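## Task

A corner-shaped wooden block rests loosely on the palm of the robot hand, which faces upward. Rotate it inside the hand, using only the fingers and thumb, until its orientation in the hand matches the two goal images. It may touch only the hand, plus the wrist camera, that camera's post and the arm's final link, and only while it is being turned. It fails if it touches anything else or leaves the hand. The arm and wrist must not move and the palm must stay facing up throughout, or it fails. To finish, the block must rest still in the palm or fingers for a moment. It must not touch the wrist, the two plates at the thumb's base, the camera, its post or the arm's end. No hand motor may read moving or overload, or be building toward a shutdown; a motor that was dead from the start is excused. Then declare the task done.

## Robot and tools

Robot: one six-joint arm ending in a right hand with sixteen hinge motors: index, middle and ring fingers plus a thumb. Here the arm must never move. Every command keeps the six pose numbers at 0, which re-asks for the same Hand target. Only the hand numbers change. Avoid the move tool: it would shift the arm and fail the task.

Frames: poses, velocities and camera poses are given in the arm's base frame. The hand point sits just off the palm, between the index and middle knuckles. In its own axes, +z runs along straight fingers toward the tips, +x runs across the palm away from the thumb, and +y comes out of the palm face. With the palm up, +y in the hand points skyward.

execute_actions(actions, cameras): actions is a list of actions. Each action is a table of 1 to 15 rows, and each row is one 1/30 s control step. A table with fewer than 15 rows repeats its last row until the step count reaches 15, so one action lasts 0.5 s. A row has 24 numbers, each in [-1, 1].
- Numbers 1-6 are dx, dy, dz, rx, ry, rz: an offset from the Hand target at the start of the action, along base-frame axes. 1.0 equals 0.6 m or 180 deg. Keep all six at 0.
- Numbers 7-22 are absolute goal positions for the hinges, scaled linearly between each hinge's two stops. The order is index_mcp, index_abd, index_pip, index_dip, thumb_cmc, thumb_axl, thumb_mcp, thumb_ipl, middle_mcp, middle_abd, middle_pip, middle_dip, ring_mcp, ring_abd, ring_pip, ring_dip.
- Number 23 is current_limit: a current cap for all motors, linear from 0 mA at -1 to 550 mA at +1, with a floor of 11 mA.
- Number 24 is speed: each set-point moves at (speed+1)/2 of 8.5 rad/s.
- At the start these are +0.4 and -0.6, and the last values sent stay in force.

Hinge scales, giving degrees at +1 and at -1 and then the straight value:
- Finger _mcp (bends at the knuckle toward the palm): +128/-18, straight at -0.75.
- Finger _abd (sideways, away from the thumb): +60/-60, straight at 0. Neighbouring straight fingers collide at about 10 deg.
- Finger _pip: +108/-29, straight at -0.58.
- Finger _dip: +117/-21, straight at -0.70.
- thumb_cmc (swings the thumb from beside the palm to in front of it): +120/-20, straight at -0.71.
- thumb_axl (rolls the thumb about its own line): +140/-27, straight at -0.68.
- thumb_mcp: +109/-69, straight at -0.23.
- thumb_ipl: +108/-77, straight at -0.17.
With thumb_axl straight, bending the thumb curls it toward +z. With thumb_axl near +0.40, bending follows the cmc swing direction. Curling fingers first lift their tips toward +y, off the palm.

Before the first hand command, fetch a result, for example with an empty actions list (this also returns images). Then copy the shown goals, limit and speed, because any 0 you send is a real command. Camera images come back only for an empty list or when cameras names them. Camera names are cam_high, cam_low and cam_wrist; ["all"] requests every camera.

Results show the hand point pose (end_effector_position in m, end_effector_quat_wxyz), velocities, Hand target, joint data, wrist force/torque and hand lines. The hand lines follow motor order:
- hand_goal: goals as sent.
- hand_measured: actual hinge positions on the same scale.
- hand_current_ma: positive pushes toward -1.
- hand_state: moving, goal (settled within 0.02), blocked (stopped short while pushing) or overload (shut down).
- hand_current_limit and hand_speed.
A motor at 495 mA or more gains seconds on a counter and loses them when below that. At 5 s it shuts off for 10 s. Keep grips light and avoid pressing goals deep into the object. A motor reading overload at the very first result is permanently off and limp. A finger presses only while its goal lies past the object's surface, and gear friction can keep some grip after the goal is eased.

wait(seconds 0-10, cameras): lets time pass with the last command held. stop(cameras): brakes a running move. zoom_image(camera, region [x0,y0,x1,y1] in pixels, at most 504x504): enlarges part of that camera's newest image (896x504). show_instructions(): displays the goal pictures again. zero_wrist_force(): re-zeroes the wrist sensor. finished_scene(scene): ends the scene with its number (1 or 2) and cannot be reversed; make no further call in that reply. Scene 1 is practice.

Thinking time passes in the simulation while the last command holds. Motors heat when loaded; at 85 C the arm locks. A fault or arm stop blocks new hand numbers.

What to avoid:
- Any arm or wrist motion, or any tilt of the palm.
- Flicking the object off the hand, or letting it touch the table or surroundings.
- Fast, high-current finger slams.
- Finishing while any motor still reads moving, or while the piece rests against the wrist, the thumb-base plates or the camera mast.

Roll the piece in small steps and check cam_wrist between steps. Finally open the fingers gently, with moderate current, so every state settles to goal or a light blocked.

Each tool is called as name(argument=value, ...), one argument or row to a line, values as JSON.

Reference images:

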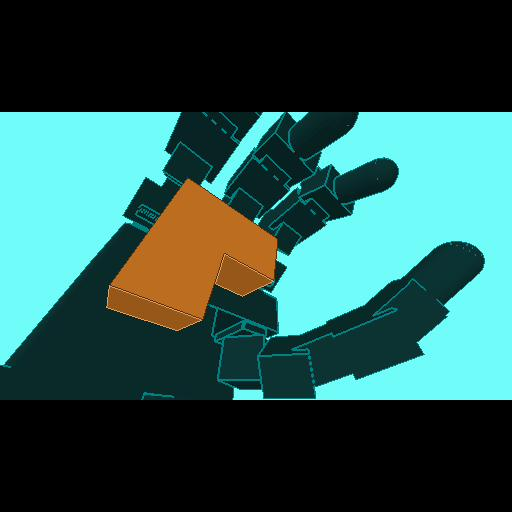

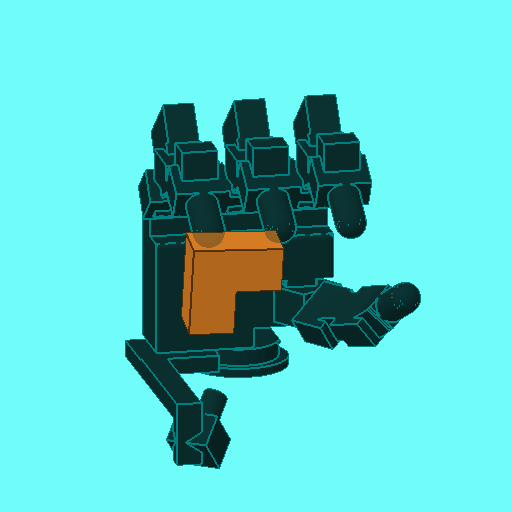

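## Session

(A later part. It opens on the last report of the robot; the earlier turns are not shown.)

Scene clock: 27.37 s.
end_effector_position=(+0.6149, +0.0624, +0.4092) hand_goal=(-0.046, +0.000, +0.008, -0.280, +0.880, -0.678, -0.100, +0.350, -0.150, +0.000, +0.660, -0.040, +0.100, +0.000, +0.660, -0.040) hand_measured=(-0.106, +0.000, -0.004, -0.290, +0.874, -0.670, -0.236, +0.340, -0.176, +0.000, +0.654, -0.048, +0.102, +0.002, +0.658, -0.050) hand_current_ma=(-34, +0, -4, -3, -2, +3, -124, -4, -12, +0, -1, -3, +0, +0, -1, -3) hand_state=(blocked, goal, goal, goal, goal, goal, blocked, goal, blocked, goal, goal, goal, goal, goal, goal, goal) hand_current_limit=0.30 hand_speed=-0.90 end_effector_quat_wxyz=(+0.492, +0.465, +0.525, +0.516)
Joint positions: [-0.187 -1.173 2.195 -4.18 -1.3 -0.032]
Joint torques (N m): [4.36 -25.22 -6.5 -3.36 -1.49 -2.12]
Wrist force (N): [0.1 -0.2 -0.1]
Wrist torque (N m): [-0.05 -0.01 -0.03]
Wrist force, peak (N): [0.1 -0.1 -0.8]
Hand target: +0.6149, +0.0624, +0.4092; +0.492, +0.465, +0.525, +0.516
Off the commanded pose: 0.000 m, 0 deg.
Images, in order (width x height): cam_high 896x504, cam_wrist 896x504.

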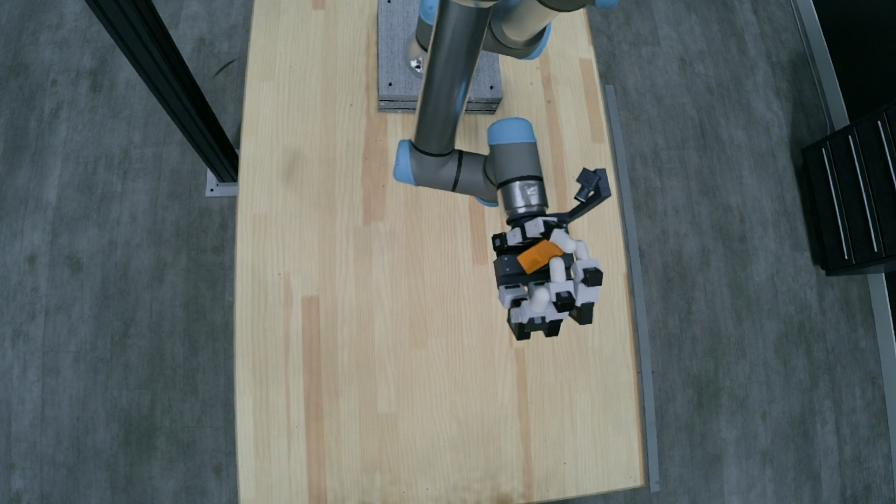

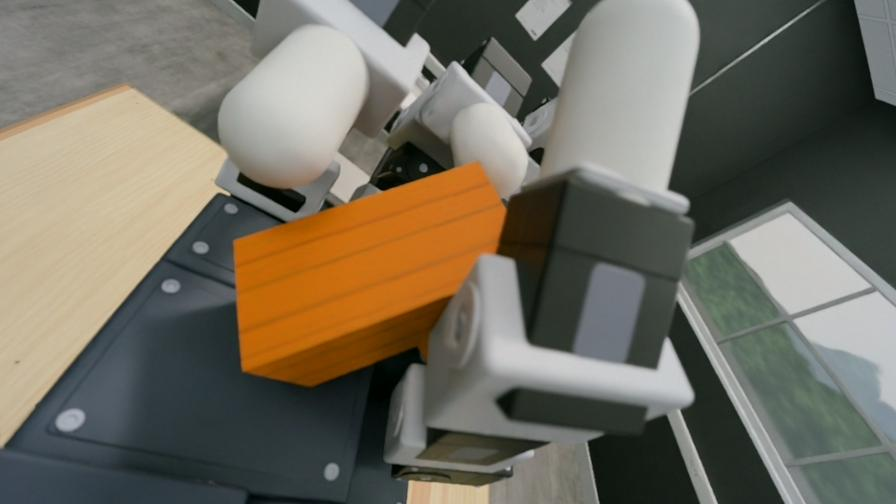

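execute_actions(
  actions=[
    [[0,0,0,0,0,0,-0.046,0,0.008,-0.28,0.88,-0.677,-0.24,0.35,-0.25,0,0.66,-0.04,-0.1,0,0.75,0.3,0.3,-0.7]],
    [[0,0,0,0,0,0,-0.046,0,0.008,-0.28,0.88,-0.677,-0.24,0.35,-0.15,0,0.84,0.45,0.0,0,0.84,0.45,0.3,-0.7]],
    [[0,0,0,0,0,0,-0.046,0,0.008,-0.28,0.88,-0.677,-0.24,0.35,-0.05,0,0.81,0.4,0.1,0,0.81,0.4,0.3,-0.8]],
  ],
  cameras=["cam_wrist","cam_high"],
)

zoom_image(
  camera="cam_high",
  region=[490, 200, 620, 345],
)

execute_actions(
  actions=[],
  cameras=["cam_low"],
)

zoom_image(
  camera="cam_low",
  region=[450, 0, 650, 80],
)

Scene clock: 29.80 s.
end_effector_position=(+0.6149, +0.0624, +0.4092) hand_goal=(-0.046, +0.000, +0.008, -0.280, +0.880, -0.678, -0.240, +0.350, -0.050, +0.000, +0.810, +0.400, +0.100, +0.000, +0.810, +0.400) hand_measured=(-0.106, +0.000, -0.004, -0.290, +0.882, -0.670, -0.258, +0.342, -0.138, +0.000, +0.826, +0.414, +0.068, +0.002, +0.834, +0.412) hand_current_ma=(-34, +0, -4, -3, +1, +3, -10, -4, -56, +0, +6, +5, -16, +0, +10, +4) hand_state=(blocked, goal, goal, goal, goal, goal, goal, goal, blocked, goal, goal, goal, blocked, goal, blocked, goal) hand_current_limit=0.30 hand_speed=-0.80 end_effector_quat_wxyz=(+0.492, +0.465, +0.525, +0.516)
Joint positions: [-0.187 -1.173 2.195 -4.18 -1.3 -0.032]
Joint torques (N m): [4.99 -25.77 -5.42 -3.06 -1.47 -2.26]
Wrist force (N): [0.1 0.0 -0.1]
Wrist torque (N m): [-0.03 0.00 -0.03]
Wrist force, peak (N): [0.1 -0.3 -0.7]
Hand target: +0.6149, +0.0624, +0.4092; +0.492, +0.465, +0.525, +0.516
Off the commanded pose: 0.000 m, 0 deg.
Images, in order (width x height): cam_high 896x504, cam_wrist 896x504.

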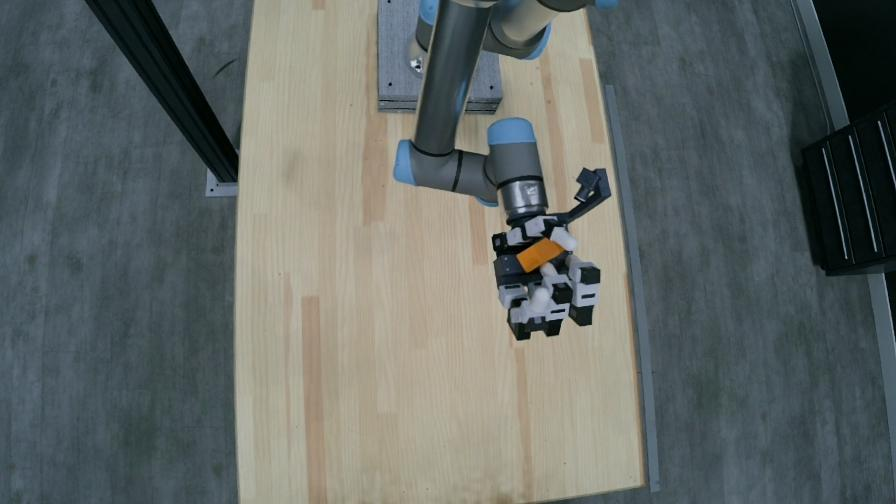

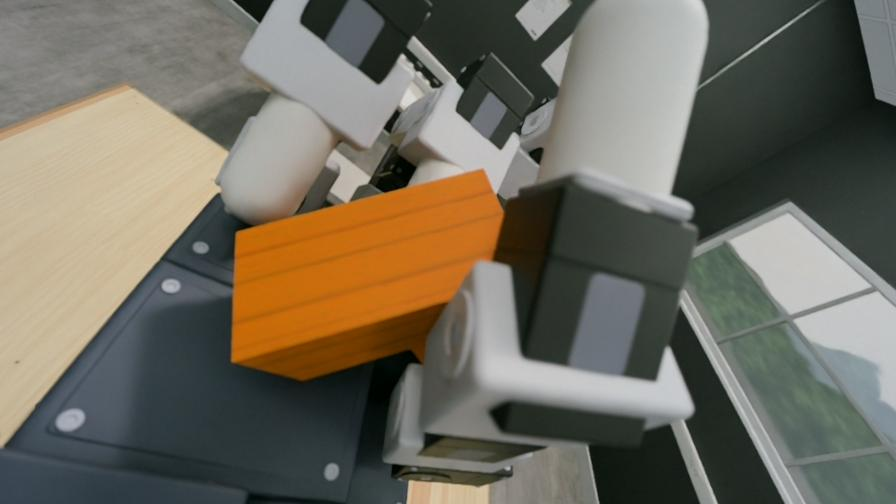

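Scaled by 3.476 from the camera's 896x504 image, which has a finer 1280x720 frame.

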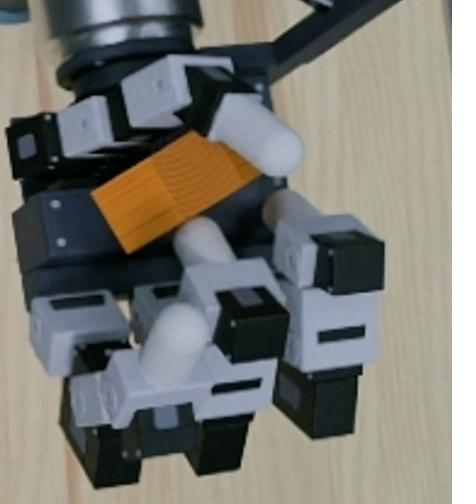

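Scene clock: 29.80 s.
end_effector_position=(+0.6149, +0.0624, +0.4092) hand_goal=(-0.046, +0.000, +0.008, -0.280, +0.880, -0.678, -0.240, +0.350, -0.050, +0.000, +0.810, +0.400, +0.100, +0.000, +0.810, +0.400) hand_measured=(-0.106, +0.000, -0.004, -0.290, +0.882, -0.670, -0.258, +0.342, -0.138, +0.000, +0.826, +0.414, +0.068, +0.002, +0.834, +0.412) hand_current_ma=(-34, +0, -4, -3, +1, +3, -10, -4, -56, +0, +6, +5, -16, +0, +10, +4) hand_state=(blocked, goal, goal, goal, goal, goal, goal, goal, blocked, goal, goal, goal, blocked, goal, blocked, goal) hand_current_limit=0.30 hand_speed=-0.80 end_effector_quat_wxyz=(+0.492, +0.465, +0.525, +0.516)
Joint positions: [-0.187 -1.173 2.195 -4.18 -1.3 -0.032]
Joint velocities: within noise
Joint torques (N m): [4.99 -25.77 -5.42 -3.06 -1.47 -2.26]
Wrist force (N): [0.1 0.0 -0.1]
Wrist torque (N m): [-0.03 0.00 -0.03]
Wrist force, peak (N): [0.1 0.0 -0.1]
Hand target: +0.6149, +0.0624, +0.4092; +0.492, +0.465, +0.525, +0.516
Off the commanded pose: 0.000 m, 0 deg.
Images, in order (width x height): cam_low 896x504.

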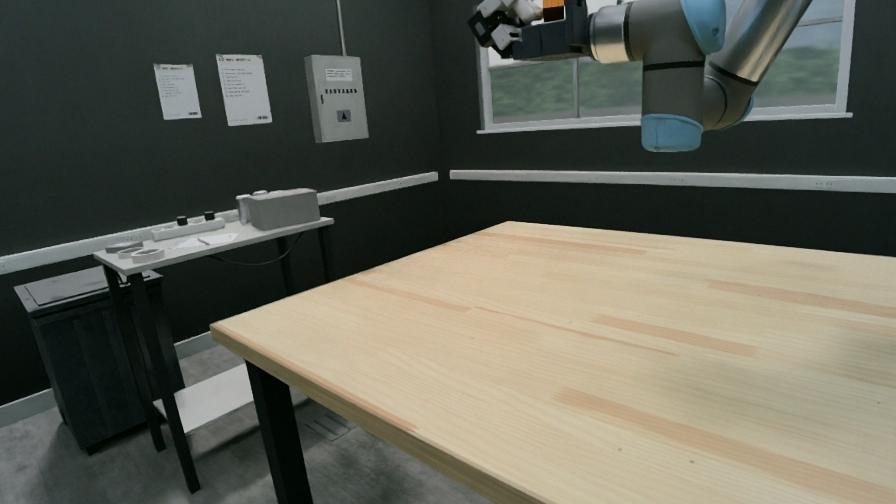

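Scaled by 2.520 from the camera's 896x504 image, which has a finer 1280x720 frame.

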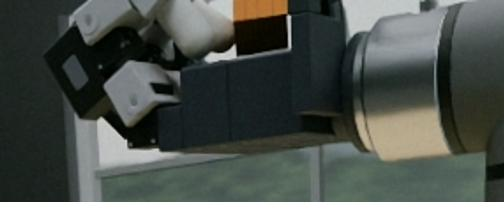

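execute_actions(
  actions=[
    [[0,0,0,0,0,0,-0.046,0,0.008,-0.28,0.9,-0.677,0.0,0.35,-0.05,0,0.81,0.4,0.1,0,0.81,0.4,0.3,-0.85]],
    [[0,0,0,0,0,0,-0.046,0,0.008,-0.28,0.9,-0.677,0.1,0.35,-0.05,0,0.81,0.4,0.1,0,0.81,0.4,0.3,-0.85]],
  ],
  cameras=["cam_wrist","cam_high","cam_low"],
)

zoom_image(
  camera="cam_high",
  region=[490, 200, 620, 345],
)

zoom_image(
  camera="cam_low",
  region=[450, 0, 650, 80],
)

Scene clock: 31.40 s.
end_effector_position=(+0.6149, +0.0624, +0.4092) hand_goal=(-0.046, +0.000, +0.008, -0.280, +0.900, -0.678, +0.100, +0.350, -0.050, +0.000, +0.810, +0.400, +0.100, +0.000, +0.810, +0.400) hand_measured=(-0.106, +0.000, -0.004, -0.290, +0.846, -0.670, -0.214, +0.320, -0.138, +0.000, +0.820, +0.428, +0.068, +0.002, +0.834, +0.412) hand_current_ma=(-34, +0, -4, -3, -29, +4, -354, -20, -56, +0, +4, +12, -16, +0, +10, +4) hand_state=(blocked, goal, goal, goal, blocked, goal, blocked, blocked, blocked, goal, goal, blocked, blocked, goal, blocked, goal) hand_current_limit=0.30 hand_speed=-0.85 end_effector_quat_wxyz=(+0.492, +0.465, +0.525, +0.516)
Joint positions: [-0.187 -1.173 2.195 -4.18 -1.3 -0.032]
Joint torques (N m): [4.44 -25.28 -4.92 -2.56 -1.52 -2.19]
Wrist force (N): [0.3 -0.1 0.0]
Wrist torque (N m): [-0.05 -0.05 -0.01]
Wrist force, peak (N): [0.4 0.0 -0.5]
Hand target: +0.6149, +0.0624, +0.4092; +0.492, +0.465, +0.525, +0.516
Off the commanded pose: 0.000 m, 0 deg.

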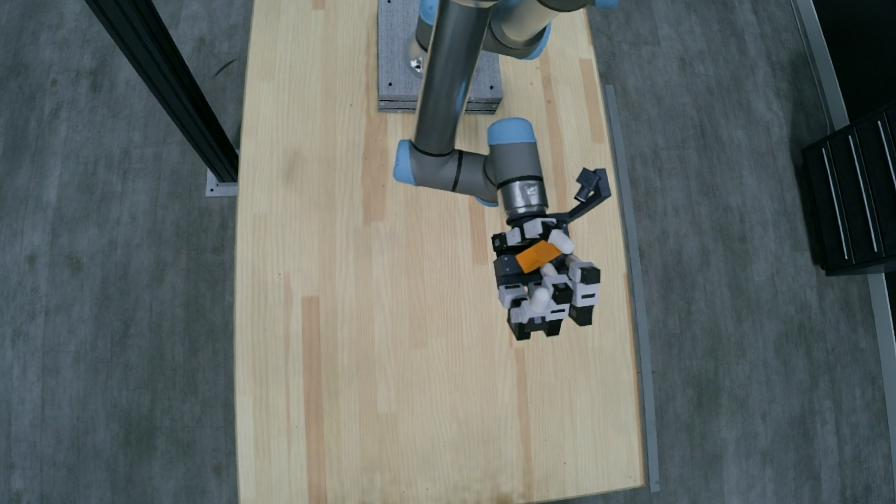

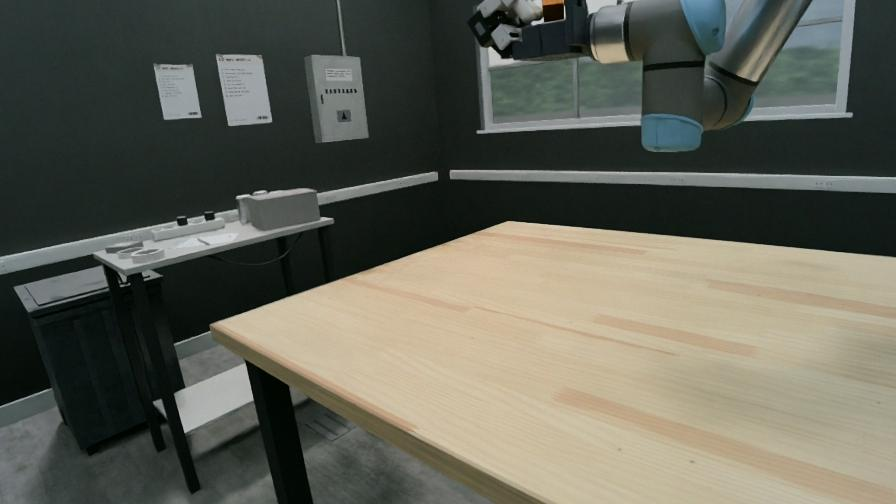

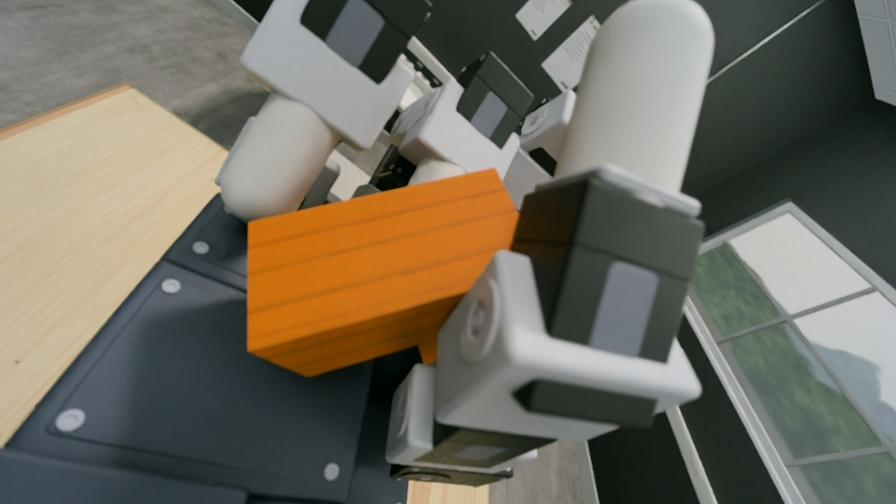

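Scaled by 3.476 from the camera's 896x504 image, which has a finer 1280x720 frame.

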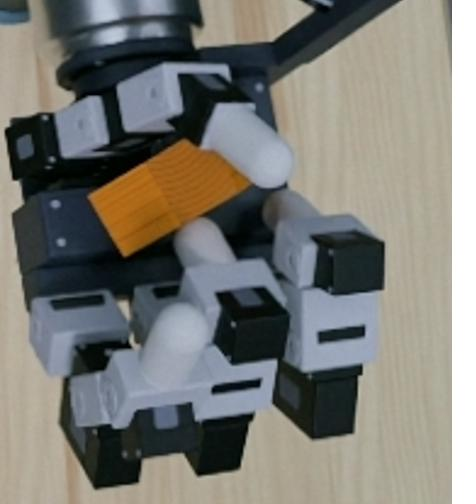

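Scaled by 2.520 from the camera's 896x504 image, which has a finer 1280x720 frame.

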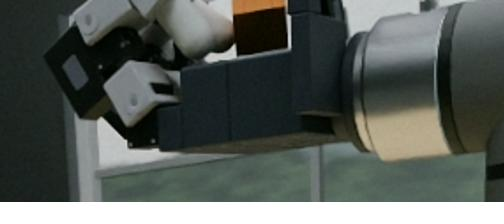

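zoom_image(
  camera="cam_wrist",
  region=[220, 130, 720, 450],
)

zoom_image(
  camera="cam_high",
  region=[505, 215, 585, 290],
)

Scaled by 1.008 from the camera's 896x504 image, which has a finer 1280x720 frame.

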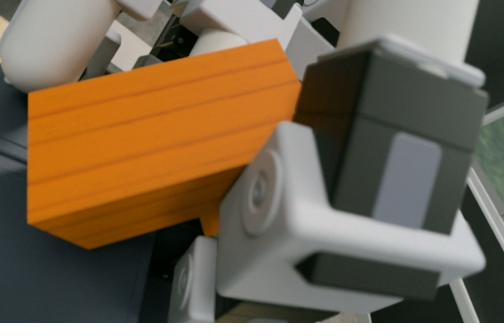

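Scaled by 6.300 from the camera's 896x504 image, which has a finer 1280x720 frame.

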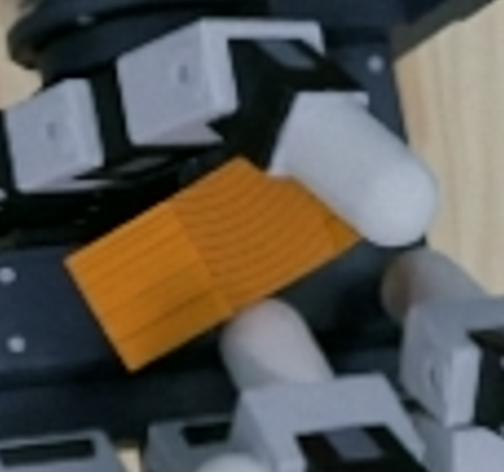

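execute_actions(
  actions=[
    [[0,0,0,0,0,0,-0.046,0,0.008,-0.28,0.85,-0.677,-0.3,-0.15,-0.05,0,0.81,0.4,0.1,0,0.81,0.4,0.3,-0.7]],
    [[0,0,0,0,0,0,-0.046,0,0.008,-0.28,0.85,-0.677,-0.05,-0.1,-0.05,0,0.81,0.4,0.1,0,0.81,0.4,0.3,-0.85]],
  ],
  cameras=["cam_wrist","cam_high","cam_low"],
)

zoom_image(
  camera="cam_high",
  region=[505, 215, 585, 290],
)

zoom_image(
  camera="cam_low",
  region=[450, 0, 650, 80],
)

Scene clock: 34.03 s.
end_effector_position=(+0.6149, +0.0624, +0.4092) hand_goal=(-0.046, +0.000, +0.008, -0.280, +0.850, -0.678, -0.050, -0.100, -0.050, +0.000, +0.810, +0.400, +0.100, +0.000, +0.810, +0.400) hand_measured=(-0.106, +0.000, -0.004, -0.290, +0.844, -0.668, -0.128, -0.090, -0.092, +0.000, +0.824, +0.428, +0.068, +0.002, +0.834, +0.412) hand_current_ma=(-34, +0, -4, -3, -2, +5, -62, +5, -22, +0, +6, +13, -16, +0, +10, +4) hand_state=(blocked, goal, goal, goal, goal, goal, blocked, goal, blocked, goal, goal, blocked, blocked, goal, blocked, goal) hand_current_limit=0.30 hand_speed=-0.85 end_effector_quat_wxyz=(+0.492, +0.465, +0.525, +0.516)
Joint positions: [-0.187 -1.173 2.195 -4.18 -1.3 -0.032]
Joint torques (N m): [5.72 -24.55 -4.14 -1.85 -1.31 -2.24]
Wrist force (N): [0.2 0.0 -0.2]
Wrist torque (N m): [-0.02 -0.02 -0.02]
Wrist force, peak (N): [0.2 0.0 -0.7]
Hand target: +0.6149, +0.0624, +0.4092; +0.492, +0.465, +0.525, +0.516
Off the commanded pose: 0.000 m, 0 deg.

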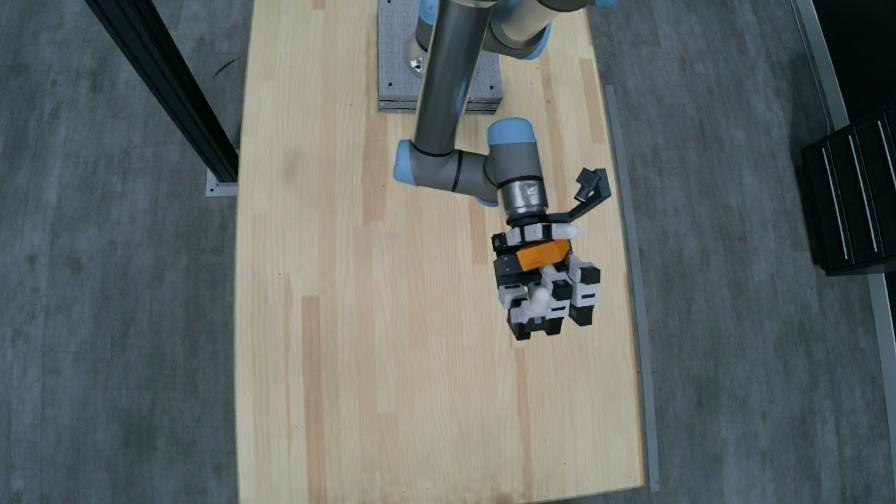

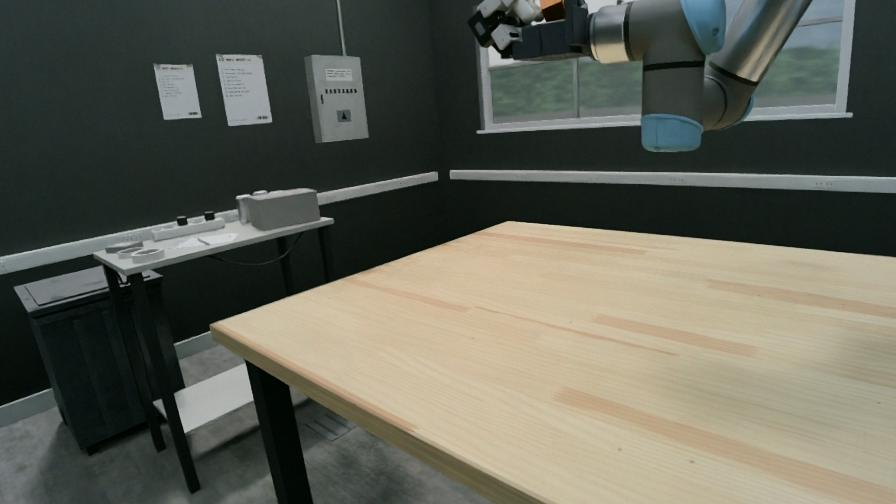

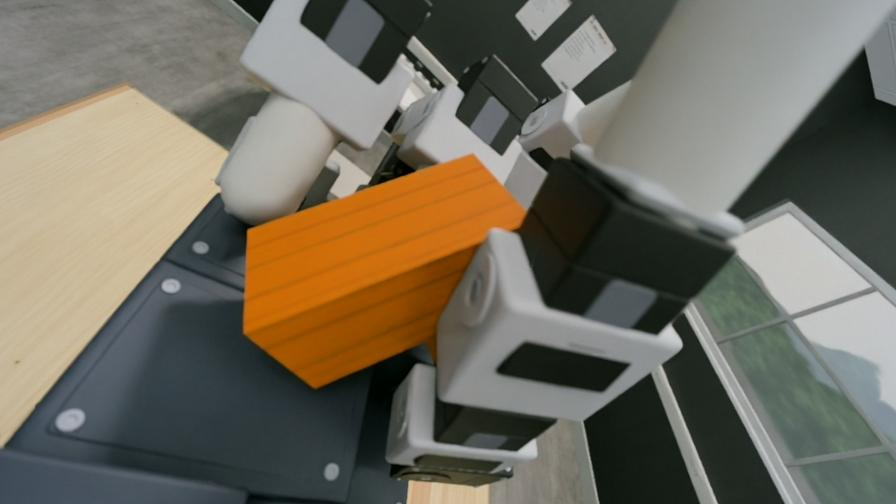

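Scaled by 6.300 from the camera's 896x504 image, which has a finer 1280x720 frame.

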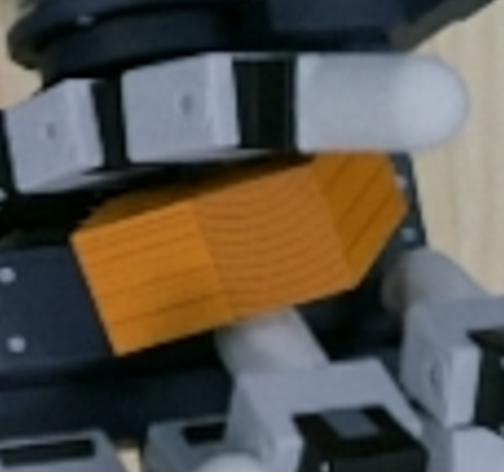

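Scaled by 2.520 from the camera's 896x504 image, which has a finer 1280x720 frame.

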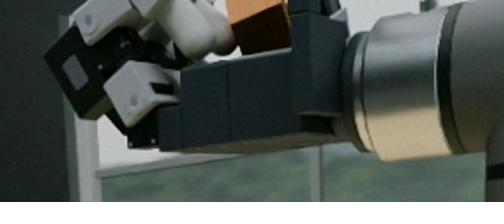

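execute_actions(
  actions=[
    [[0,0,0,0,0,0,-0.046,0,0.008,-0.28,0.85,-0.677,0.12,-0.1,-0.05,0,0.81,0.4,0.1,0,0.81,0.4,0.3,-0.87]],
  ],
  cameras=["cam_wrist","cam_high","cam_low"],
)

zoom_image(
  camera="cam_high",
  region=[505, 215, 585, 290],
)

zoom_image(
  camera="cam_low",
  region=[450, 0, 650, 80],
)

Scene clock: 34.97 s.
end_effector_position=(+0.6149, +0.0624, +0.4092) hand_goal=(-0.046, +0.000, +0.008, -0.280, +0.850, -0.678, +0.120, -0.100, -0.050, +0.000, +0.810, +0.400, +0.100, +0.000, +0.810, +0.400) hand_measured=(-0.106, +0.000, -0.004, -0.290, +0.822, -0.662, -0.022, -0.090, -0.118, +0.000, +0.836, +0.460, +0.068, +0.002, +0.834, +0.412) hand_current_ma=(-34, +0, -4, -3, -13, +8, -133, +5, -41, +0, +11, +32, -16, +0, +10, +4) hand_state=(blocked, goal, goal, goal, blocked, goal, blocked, goal, blocked, goal, blocked, blocked, blocked, goal, blocked, goal) hand_current_limit=0.30 hand_speed=-0.87 end_effector_quat_wxyz=(+0.492, +0.465, +0.525, +0.516)
Joint positions: [-0.187 -1.173 2.195 -4.18 -1.3 -0.032]
Joint torques (N m): [4.73 -23.52 -3.6 -1.54 -1.52 -2.25]
Wrist force (N): [0.3 -0.5 -0.1]
Wrist torque (N m): [-0.08 -0.03 -0.02]
Wrist force, peak (N): [0.3 0.1 -0.6]
Hand target: +0.6149, +0.0624, +0.4092; +0.492, +0.465, +0.525, +0.516
Off the commanded pose: 0.000 m, 0 deg.

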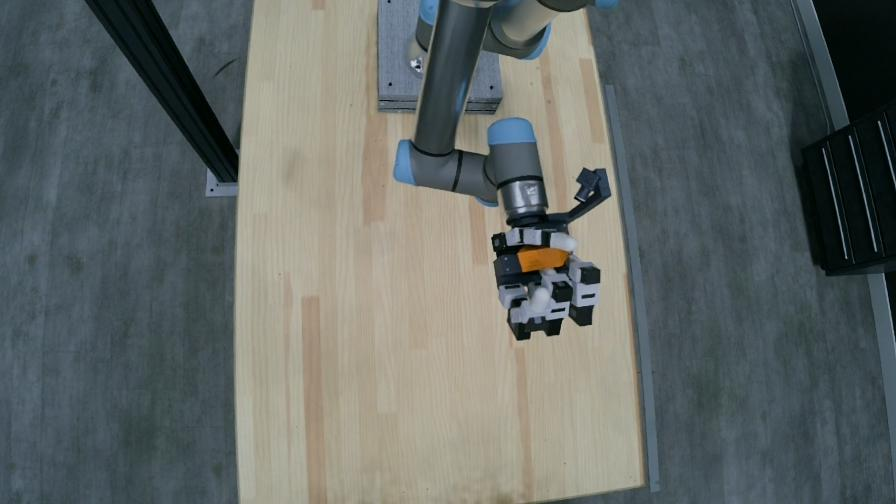

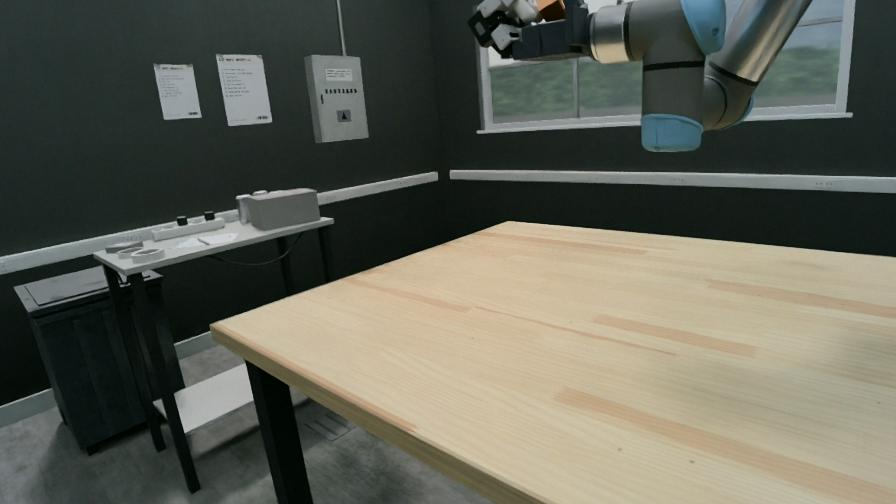

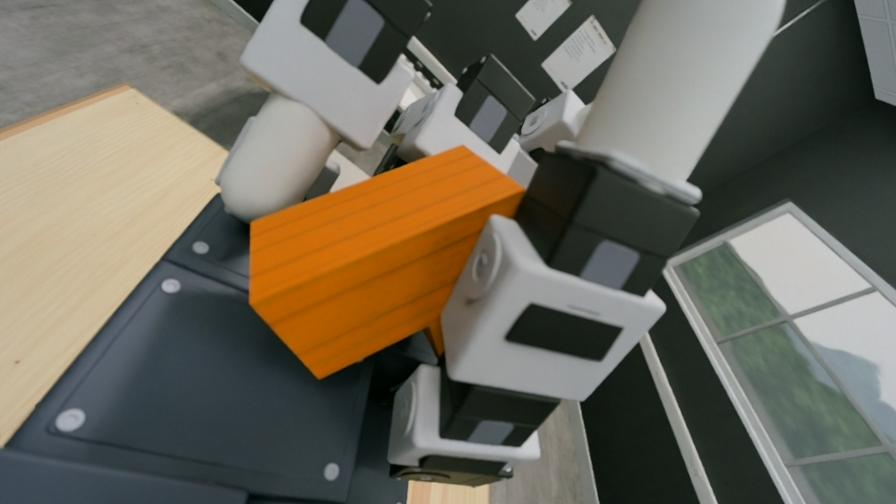

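Scaled by 6.300 from the camera's 896x504 image, which has a finer 1280x720 frame.

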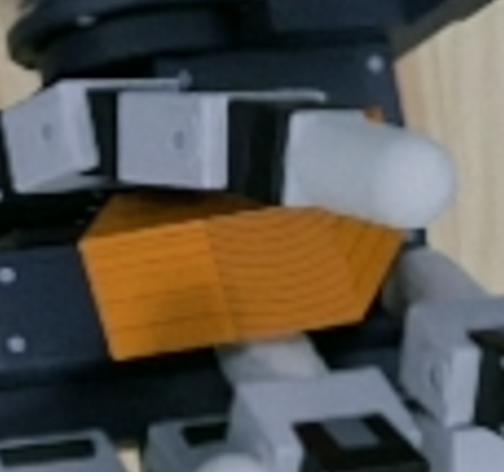

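Scaled by 2.520 from the camera's 896x504 image, which has a finer 1280x720 frame.

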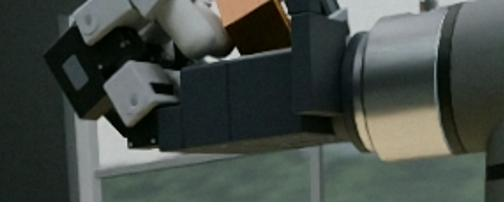

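execute_actions(
  actions=[
    [[0,0,0,0,0,0,-0.046,0,0.008,-0.28,0.85,-0.677,0.28,-0.1,-0.1,0,0.76,0.3,0.0,0,0.81,0.4,0.3,-0.87]],
  ],
  cameras=["cam_wrist","cam_high","cam_low"],
)

zoom_image(
  camera="cam_high",
  region=[505, 215, 585, 290],
)

zoom_image(
  camera="cam_low",
  region=[450, 0, 650, 80],
)

Scene clock: 35.93 s.
end_effector_position=(+0.6149, +0.0624, +0.4092) hand_goal=(-0.046, +0.000, +0.008, -0.280, +0.850, -0.678, +0.280, -0.100, -0.100, +0.000, +0.760, +0.300, +0.000, +0.000, +0.810, +0.400) hand_measured=(-0.106, +0.000, -0.004, -0.290, +0.798, -0.656, +0.054, -0.090, -0.160, -0.002, +0.864, +0.460, -0.002, +0.002, +0.834, +0.412) hand_current_ma=(-34, +0, -4, -3, -28, +12, -234, +5, -34, +0, +65, +111, -1, +0, +10, +4) hand_state=(blocked, goal, goal, goal, blocked, blocked, blocked, goal, blocked, goal, blocked, blocked, goal, goal, blocked, goal) hand_current_limit=0.30 hand_speed=-0.87 end_effector_quat_wxyz=(+0.492, +0.465, +0.525, +0.516)
Joint positions: [-0.187 -1.173 2.195 -4.18 -1.3 -0.032]
Joint torques (N m): [4.93 -24.08 -3.64 -1.54 -1.45 -2.29]
Wrist force (N): [0.1 -0.4 -0.4]
Wrist torque (N m): [-0.04 -0.01 -0.03]
Wrist force, peak (N): [0.4 -0.3 -0.4]
Hand target: +0.6149, +0.0624, +0.4092; +0.492, +0.465, +0.525, +0.516
Off the commanded pose: 0.000 m, 0 deg.

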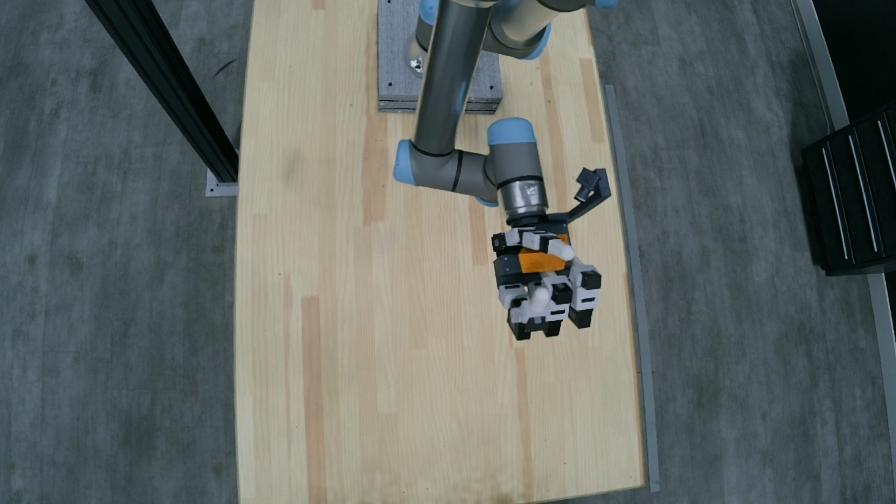

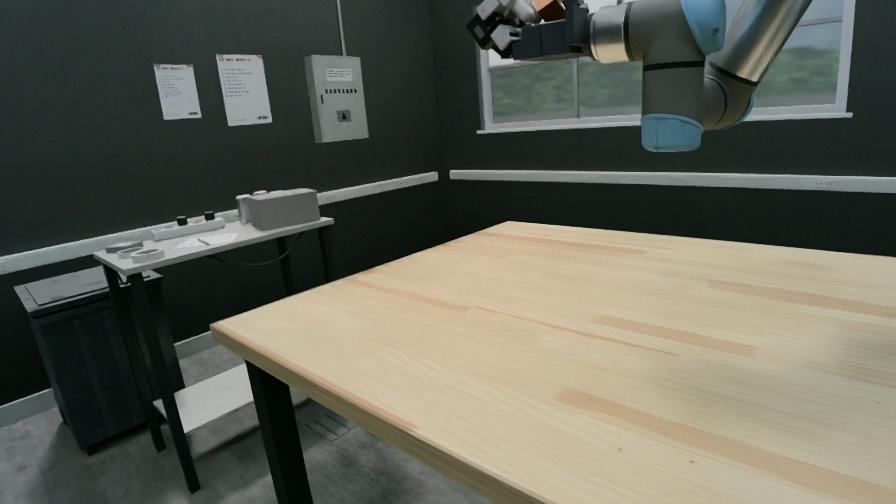

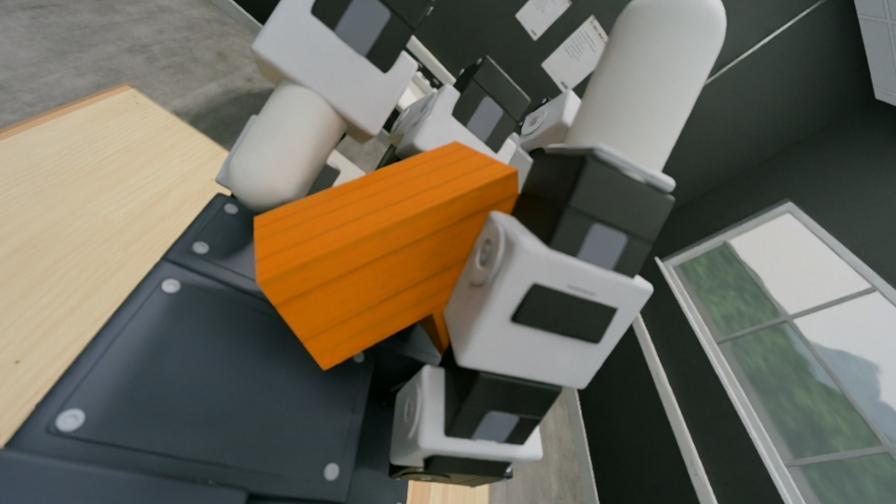

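Scaled by 6.300 from the camera's 896x504 image, which has a finer 1280x720 frame.

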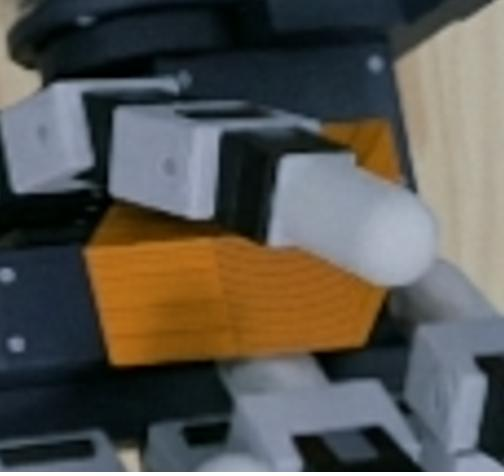

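Scaled by 2.520 from the camera's 896x504 image, which has a finer 1280x720 frame.

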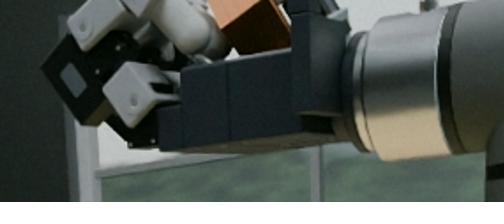

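execute_actions(
  actions=[
    [[0,0,0,0,0,0,-0.046,0,0.008,-0.28,0.85,-0.677,0.2,-0.1,-0.4,0,0.86,0.45,-0.3,0,0.83,0.4,0.3,-0.92]],
  ],
  cameras=["cam_wrist","cam_high","cam_low"],
)

zoom_image(
  camera="cam_high",
  region=[505, 215, 585, 290],
)

zoom_image(
  camera="cam_low",
  region=[450, 0, 650, 80],
)

Scene clock: 37.73 s.
end_effector_position=(+0.6149, +0.0624, +0.4092) hand_goal=(-0.046, +0.000, +0.008, -0.280, +0.850, -0.678, +0.200, -0.100, -0.400, +0.000, +0.860, +0.450, -0.300, +0.000, +0.830, +0.400) hand_measured=(-0.106, +0.000, -0.004, -0.290, +0.808, -0.664, +0.174, -0.090, -0.410, -0.004, +0.908, +0.476, -0.312, +0.002, +0.834, +0.412) hand_current_ma=(-34, +0, -4, -3, -21, +7, -16, +5, -4, -1, +24, +12, -5, +0, +1, +4) hand_state=(blocked, goal, goal, goal, blocked, goal, blocked, goal, goal, goal, blocked, blocked, goal, goal, goal, goal) hand_current_limit=0.30 hand_speed=-0.92 end_effector_quat_wxyz=(+0.492, +0.465, +0.525, +0.516)
Joint positions: [-0.187 -1.173 2.195 -4.18 -1.3 -0.032]
Joint torques (N m): [4.78 -23.19 -2.71 -0.98 -1.45 -2.3]
Wrist force (N): [0.5 -0.2 -0.3]
Wrist torque (N m): [0.01 -0.06 0.01]
Wrist force, peak (N): [0.5 -0.2 -0.3]
Hand target: +0.6149, +0.0624, +0.4092; +0.492, +0.465, +0.525, +0.516
Off the commanded pose: 0.000 m, 0 deg.

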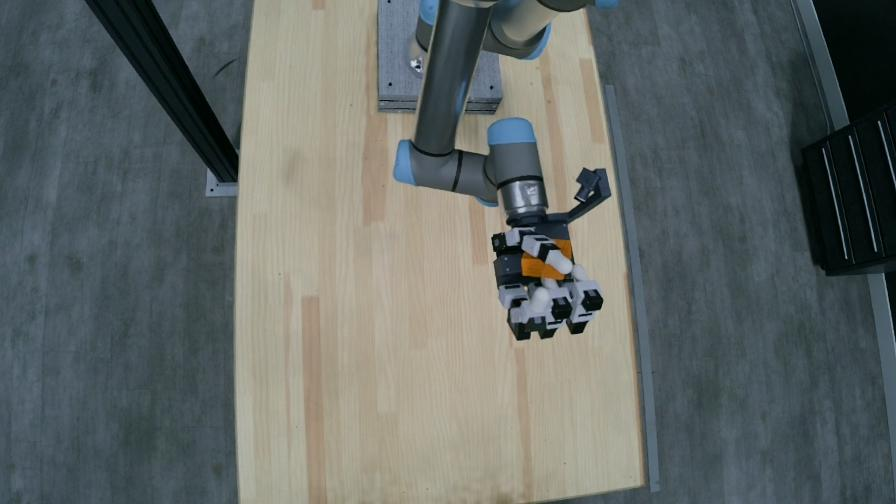

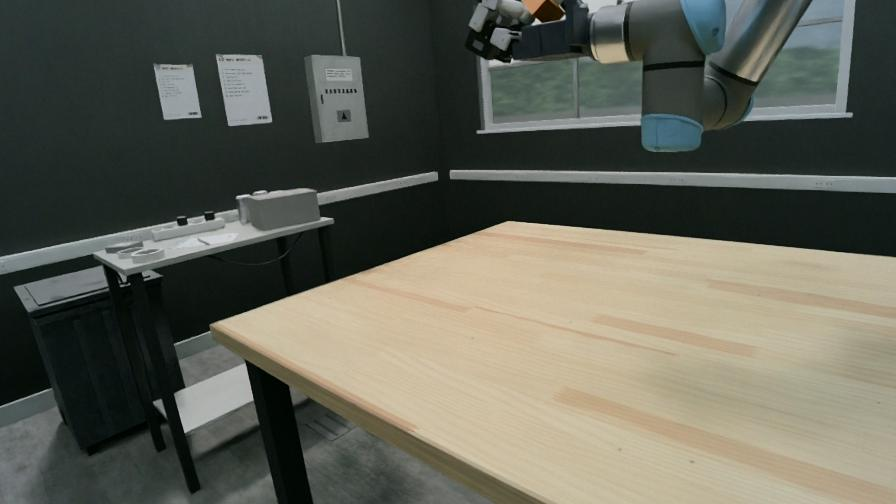

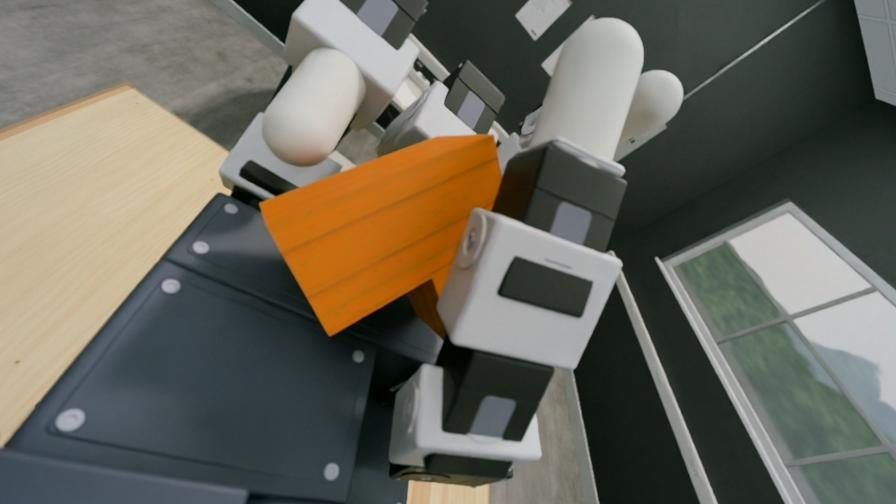

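Scaled by 6.300 from the camera's 896x504 image, which has a finer 1280x720 frame.

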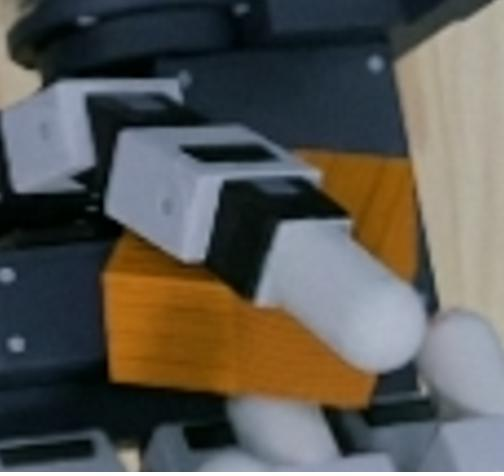

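Scaled by 2.520 from the camera's 896x504 image, which has a finer 1280x720 frame.

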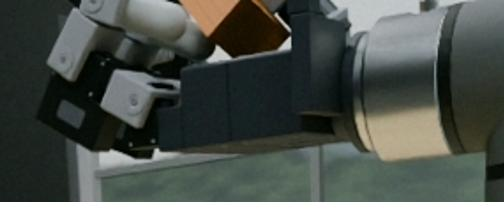

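execute_actions(
  actions=[
    [[0,0,0,0,0,0,-0.046,0,0.008,-0.28,0.85,-0.677,0.3,-0.1,-0.75,0,0.88,0.46,-0.6,0,0.83,0.4,0.3,-0.92]],
  ],
  cameras=["cam_wrist","cam_high","cam_low"],
)

zoom_image(
  camera="cam_high",
  region=[505, 215, 595, 305],
)

zoom_image(
  camera="cam_low",
  region=[450, 0, 650, 80],
)

Scene clock: 39.57 s.
end_effector_position=(+0.6149, +0.0624, +0.4092) hand_goal=(-0.046, +0.000, +0.008, -0.280, +0.850, -0.678, +0.300, -0.100, -0.750, +0.000, +0.880, +0.460, -0.600, +0.000, +0.830, +0.400) hand_measured=(-0.106, +0.000, -0.004, -0.290, +0.814, -0.664, +0.270, -0.090, -0.766, -0.004, +0.908, +0.476, -0.618, +0.002, +0.834, +0.412) hand_current_ma=(-34, +0, -4, -3, -18, +7, -19, +5, -7, -1, +12, +6, -8, +0, +1, +4) hand_state=(blocked, goal, goal, goal, blocked, goal, blocked, goal, goal, goal, blocked, goal, goal, goal, goal, goal) hand_current_limit=0.30 hand_speed=-0.92 end_effector_quat_wxyz=(+0.492, +0.465, +0.525, +0.516)
Joint positions: [-0.187 -1.173 2.195 -4.18 -1.3 -0.032]
Joint torques (N m): [4.94 -22.46 -1.68 -0.46 -1.38 -2.28]
Wrist force (N): [0.3 -0.3 0.0]
Wrist torque (N m): [-0.01 -0.04 -0.02]
Wrist force, peak (N): [-0.3 -0.4 -0.3]
Hand target: +0.6149, +0.0624, +0.4092; +0.492, +0.465, +0.525, +0.516
Off the commanded pose: 0.000 m, 0 deg.

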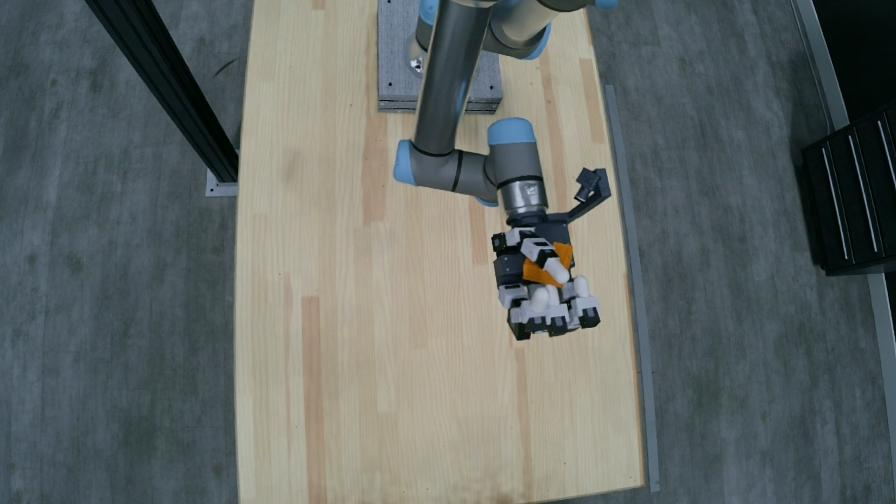

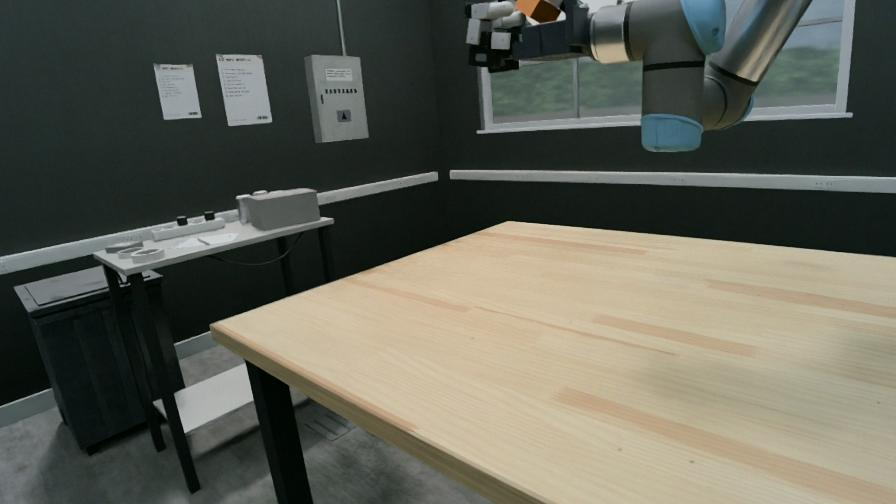

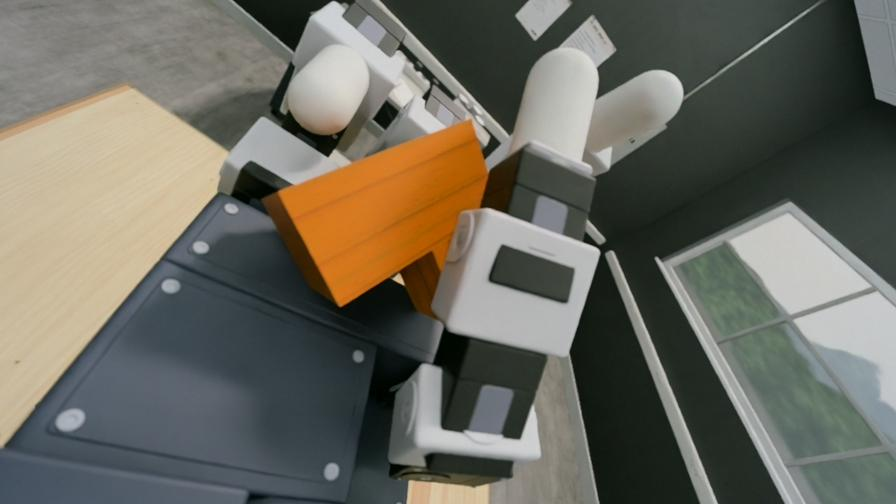

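Scaled by 5.600 from the camera's 896x504 image, which has a finer 1280x720 frame.

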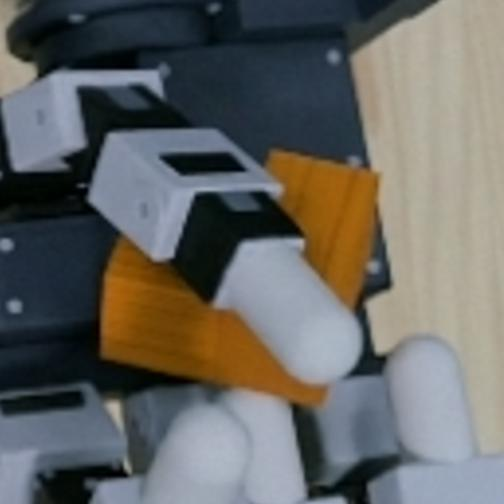

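Scaled by 2.520 from the camera's 896x504 image, which has a finer 1280x720 frame.

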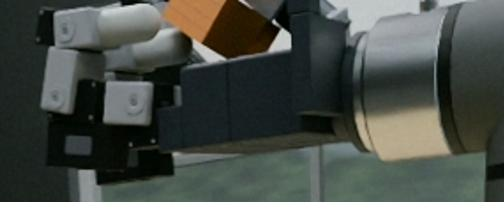

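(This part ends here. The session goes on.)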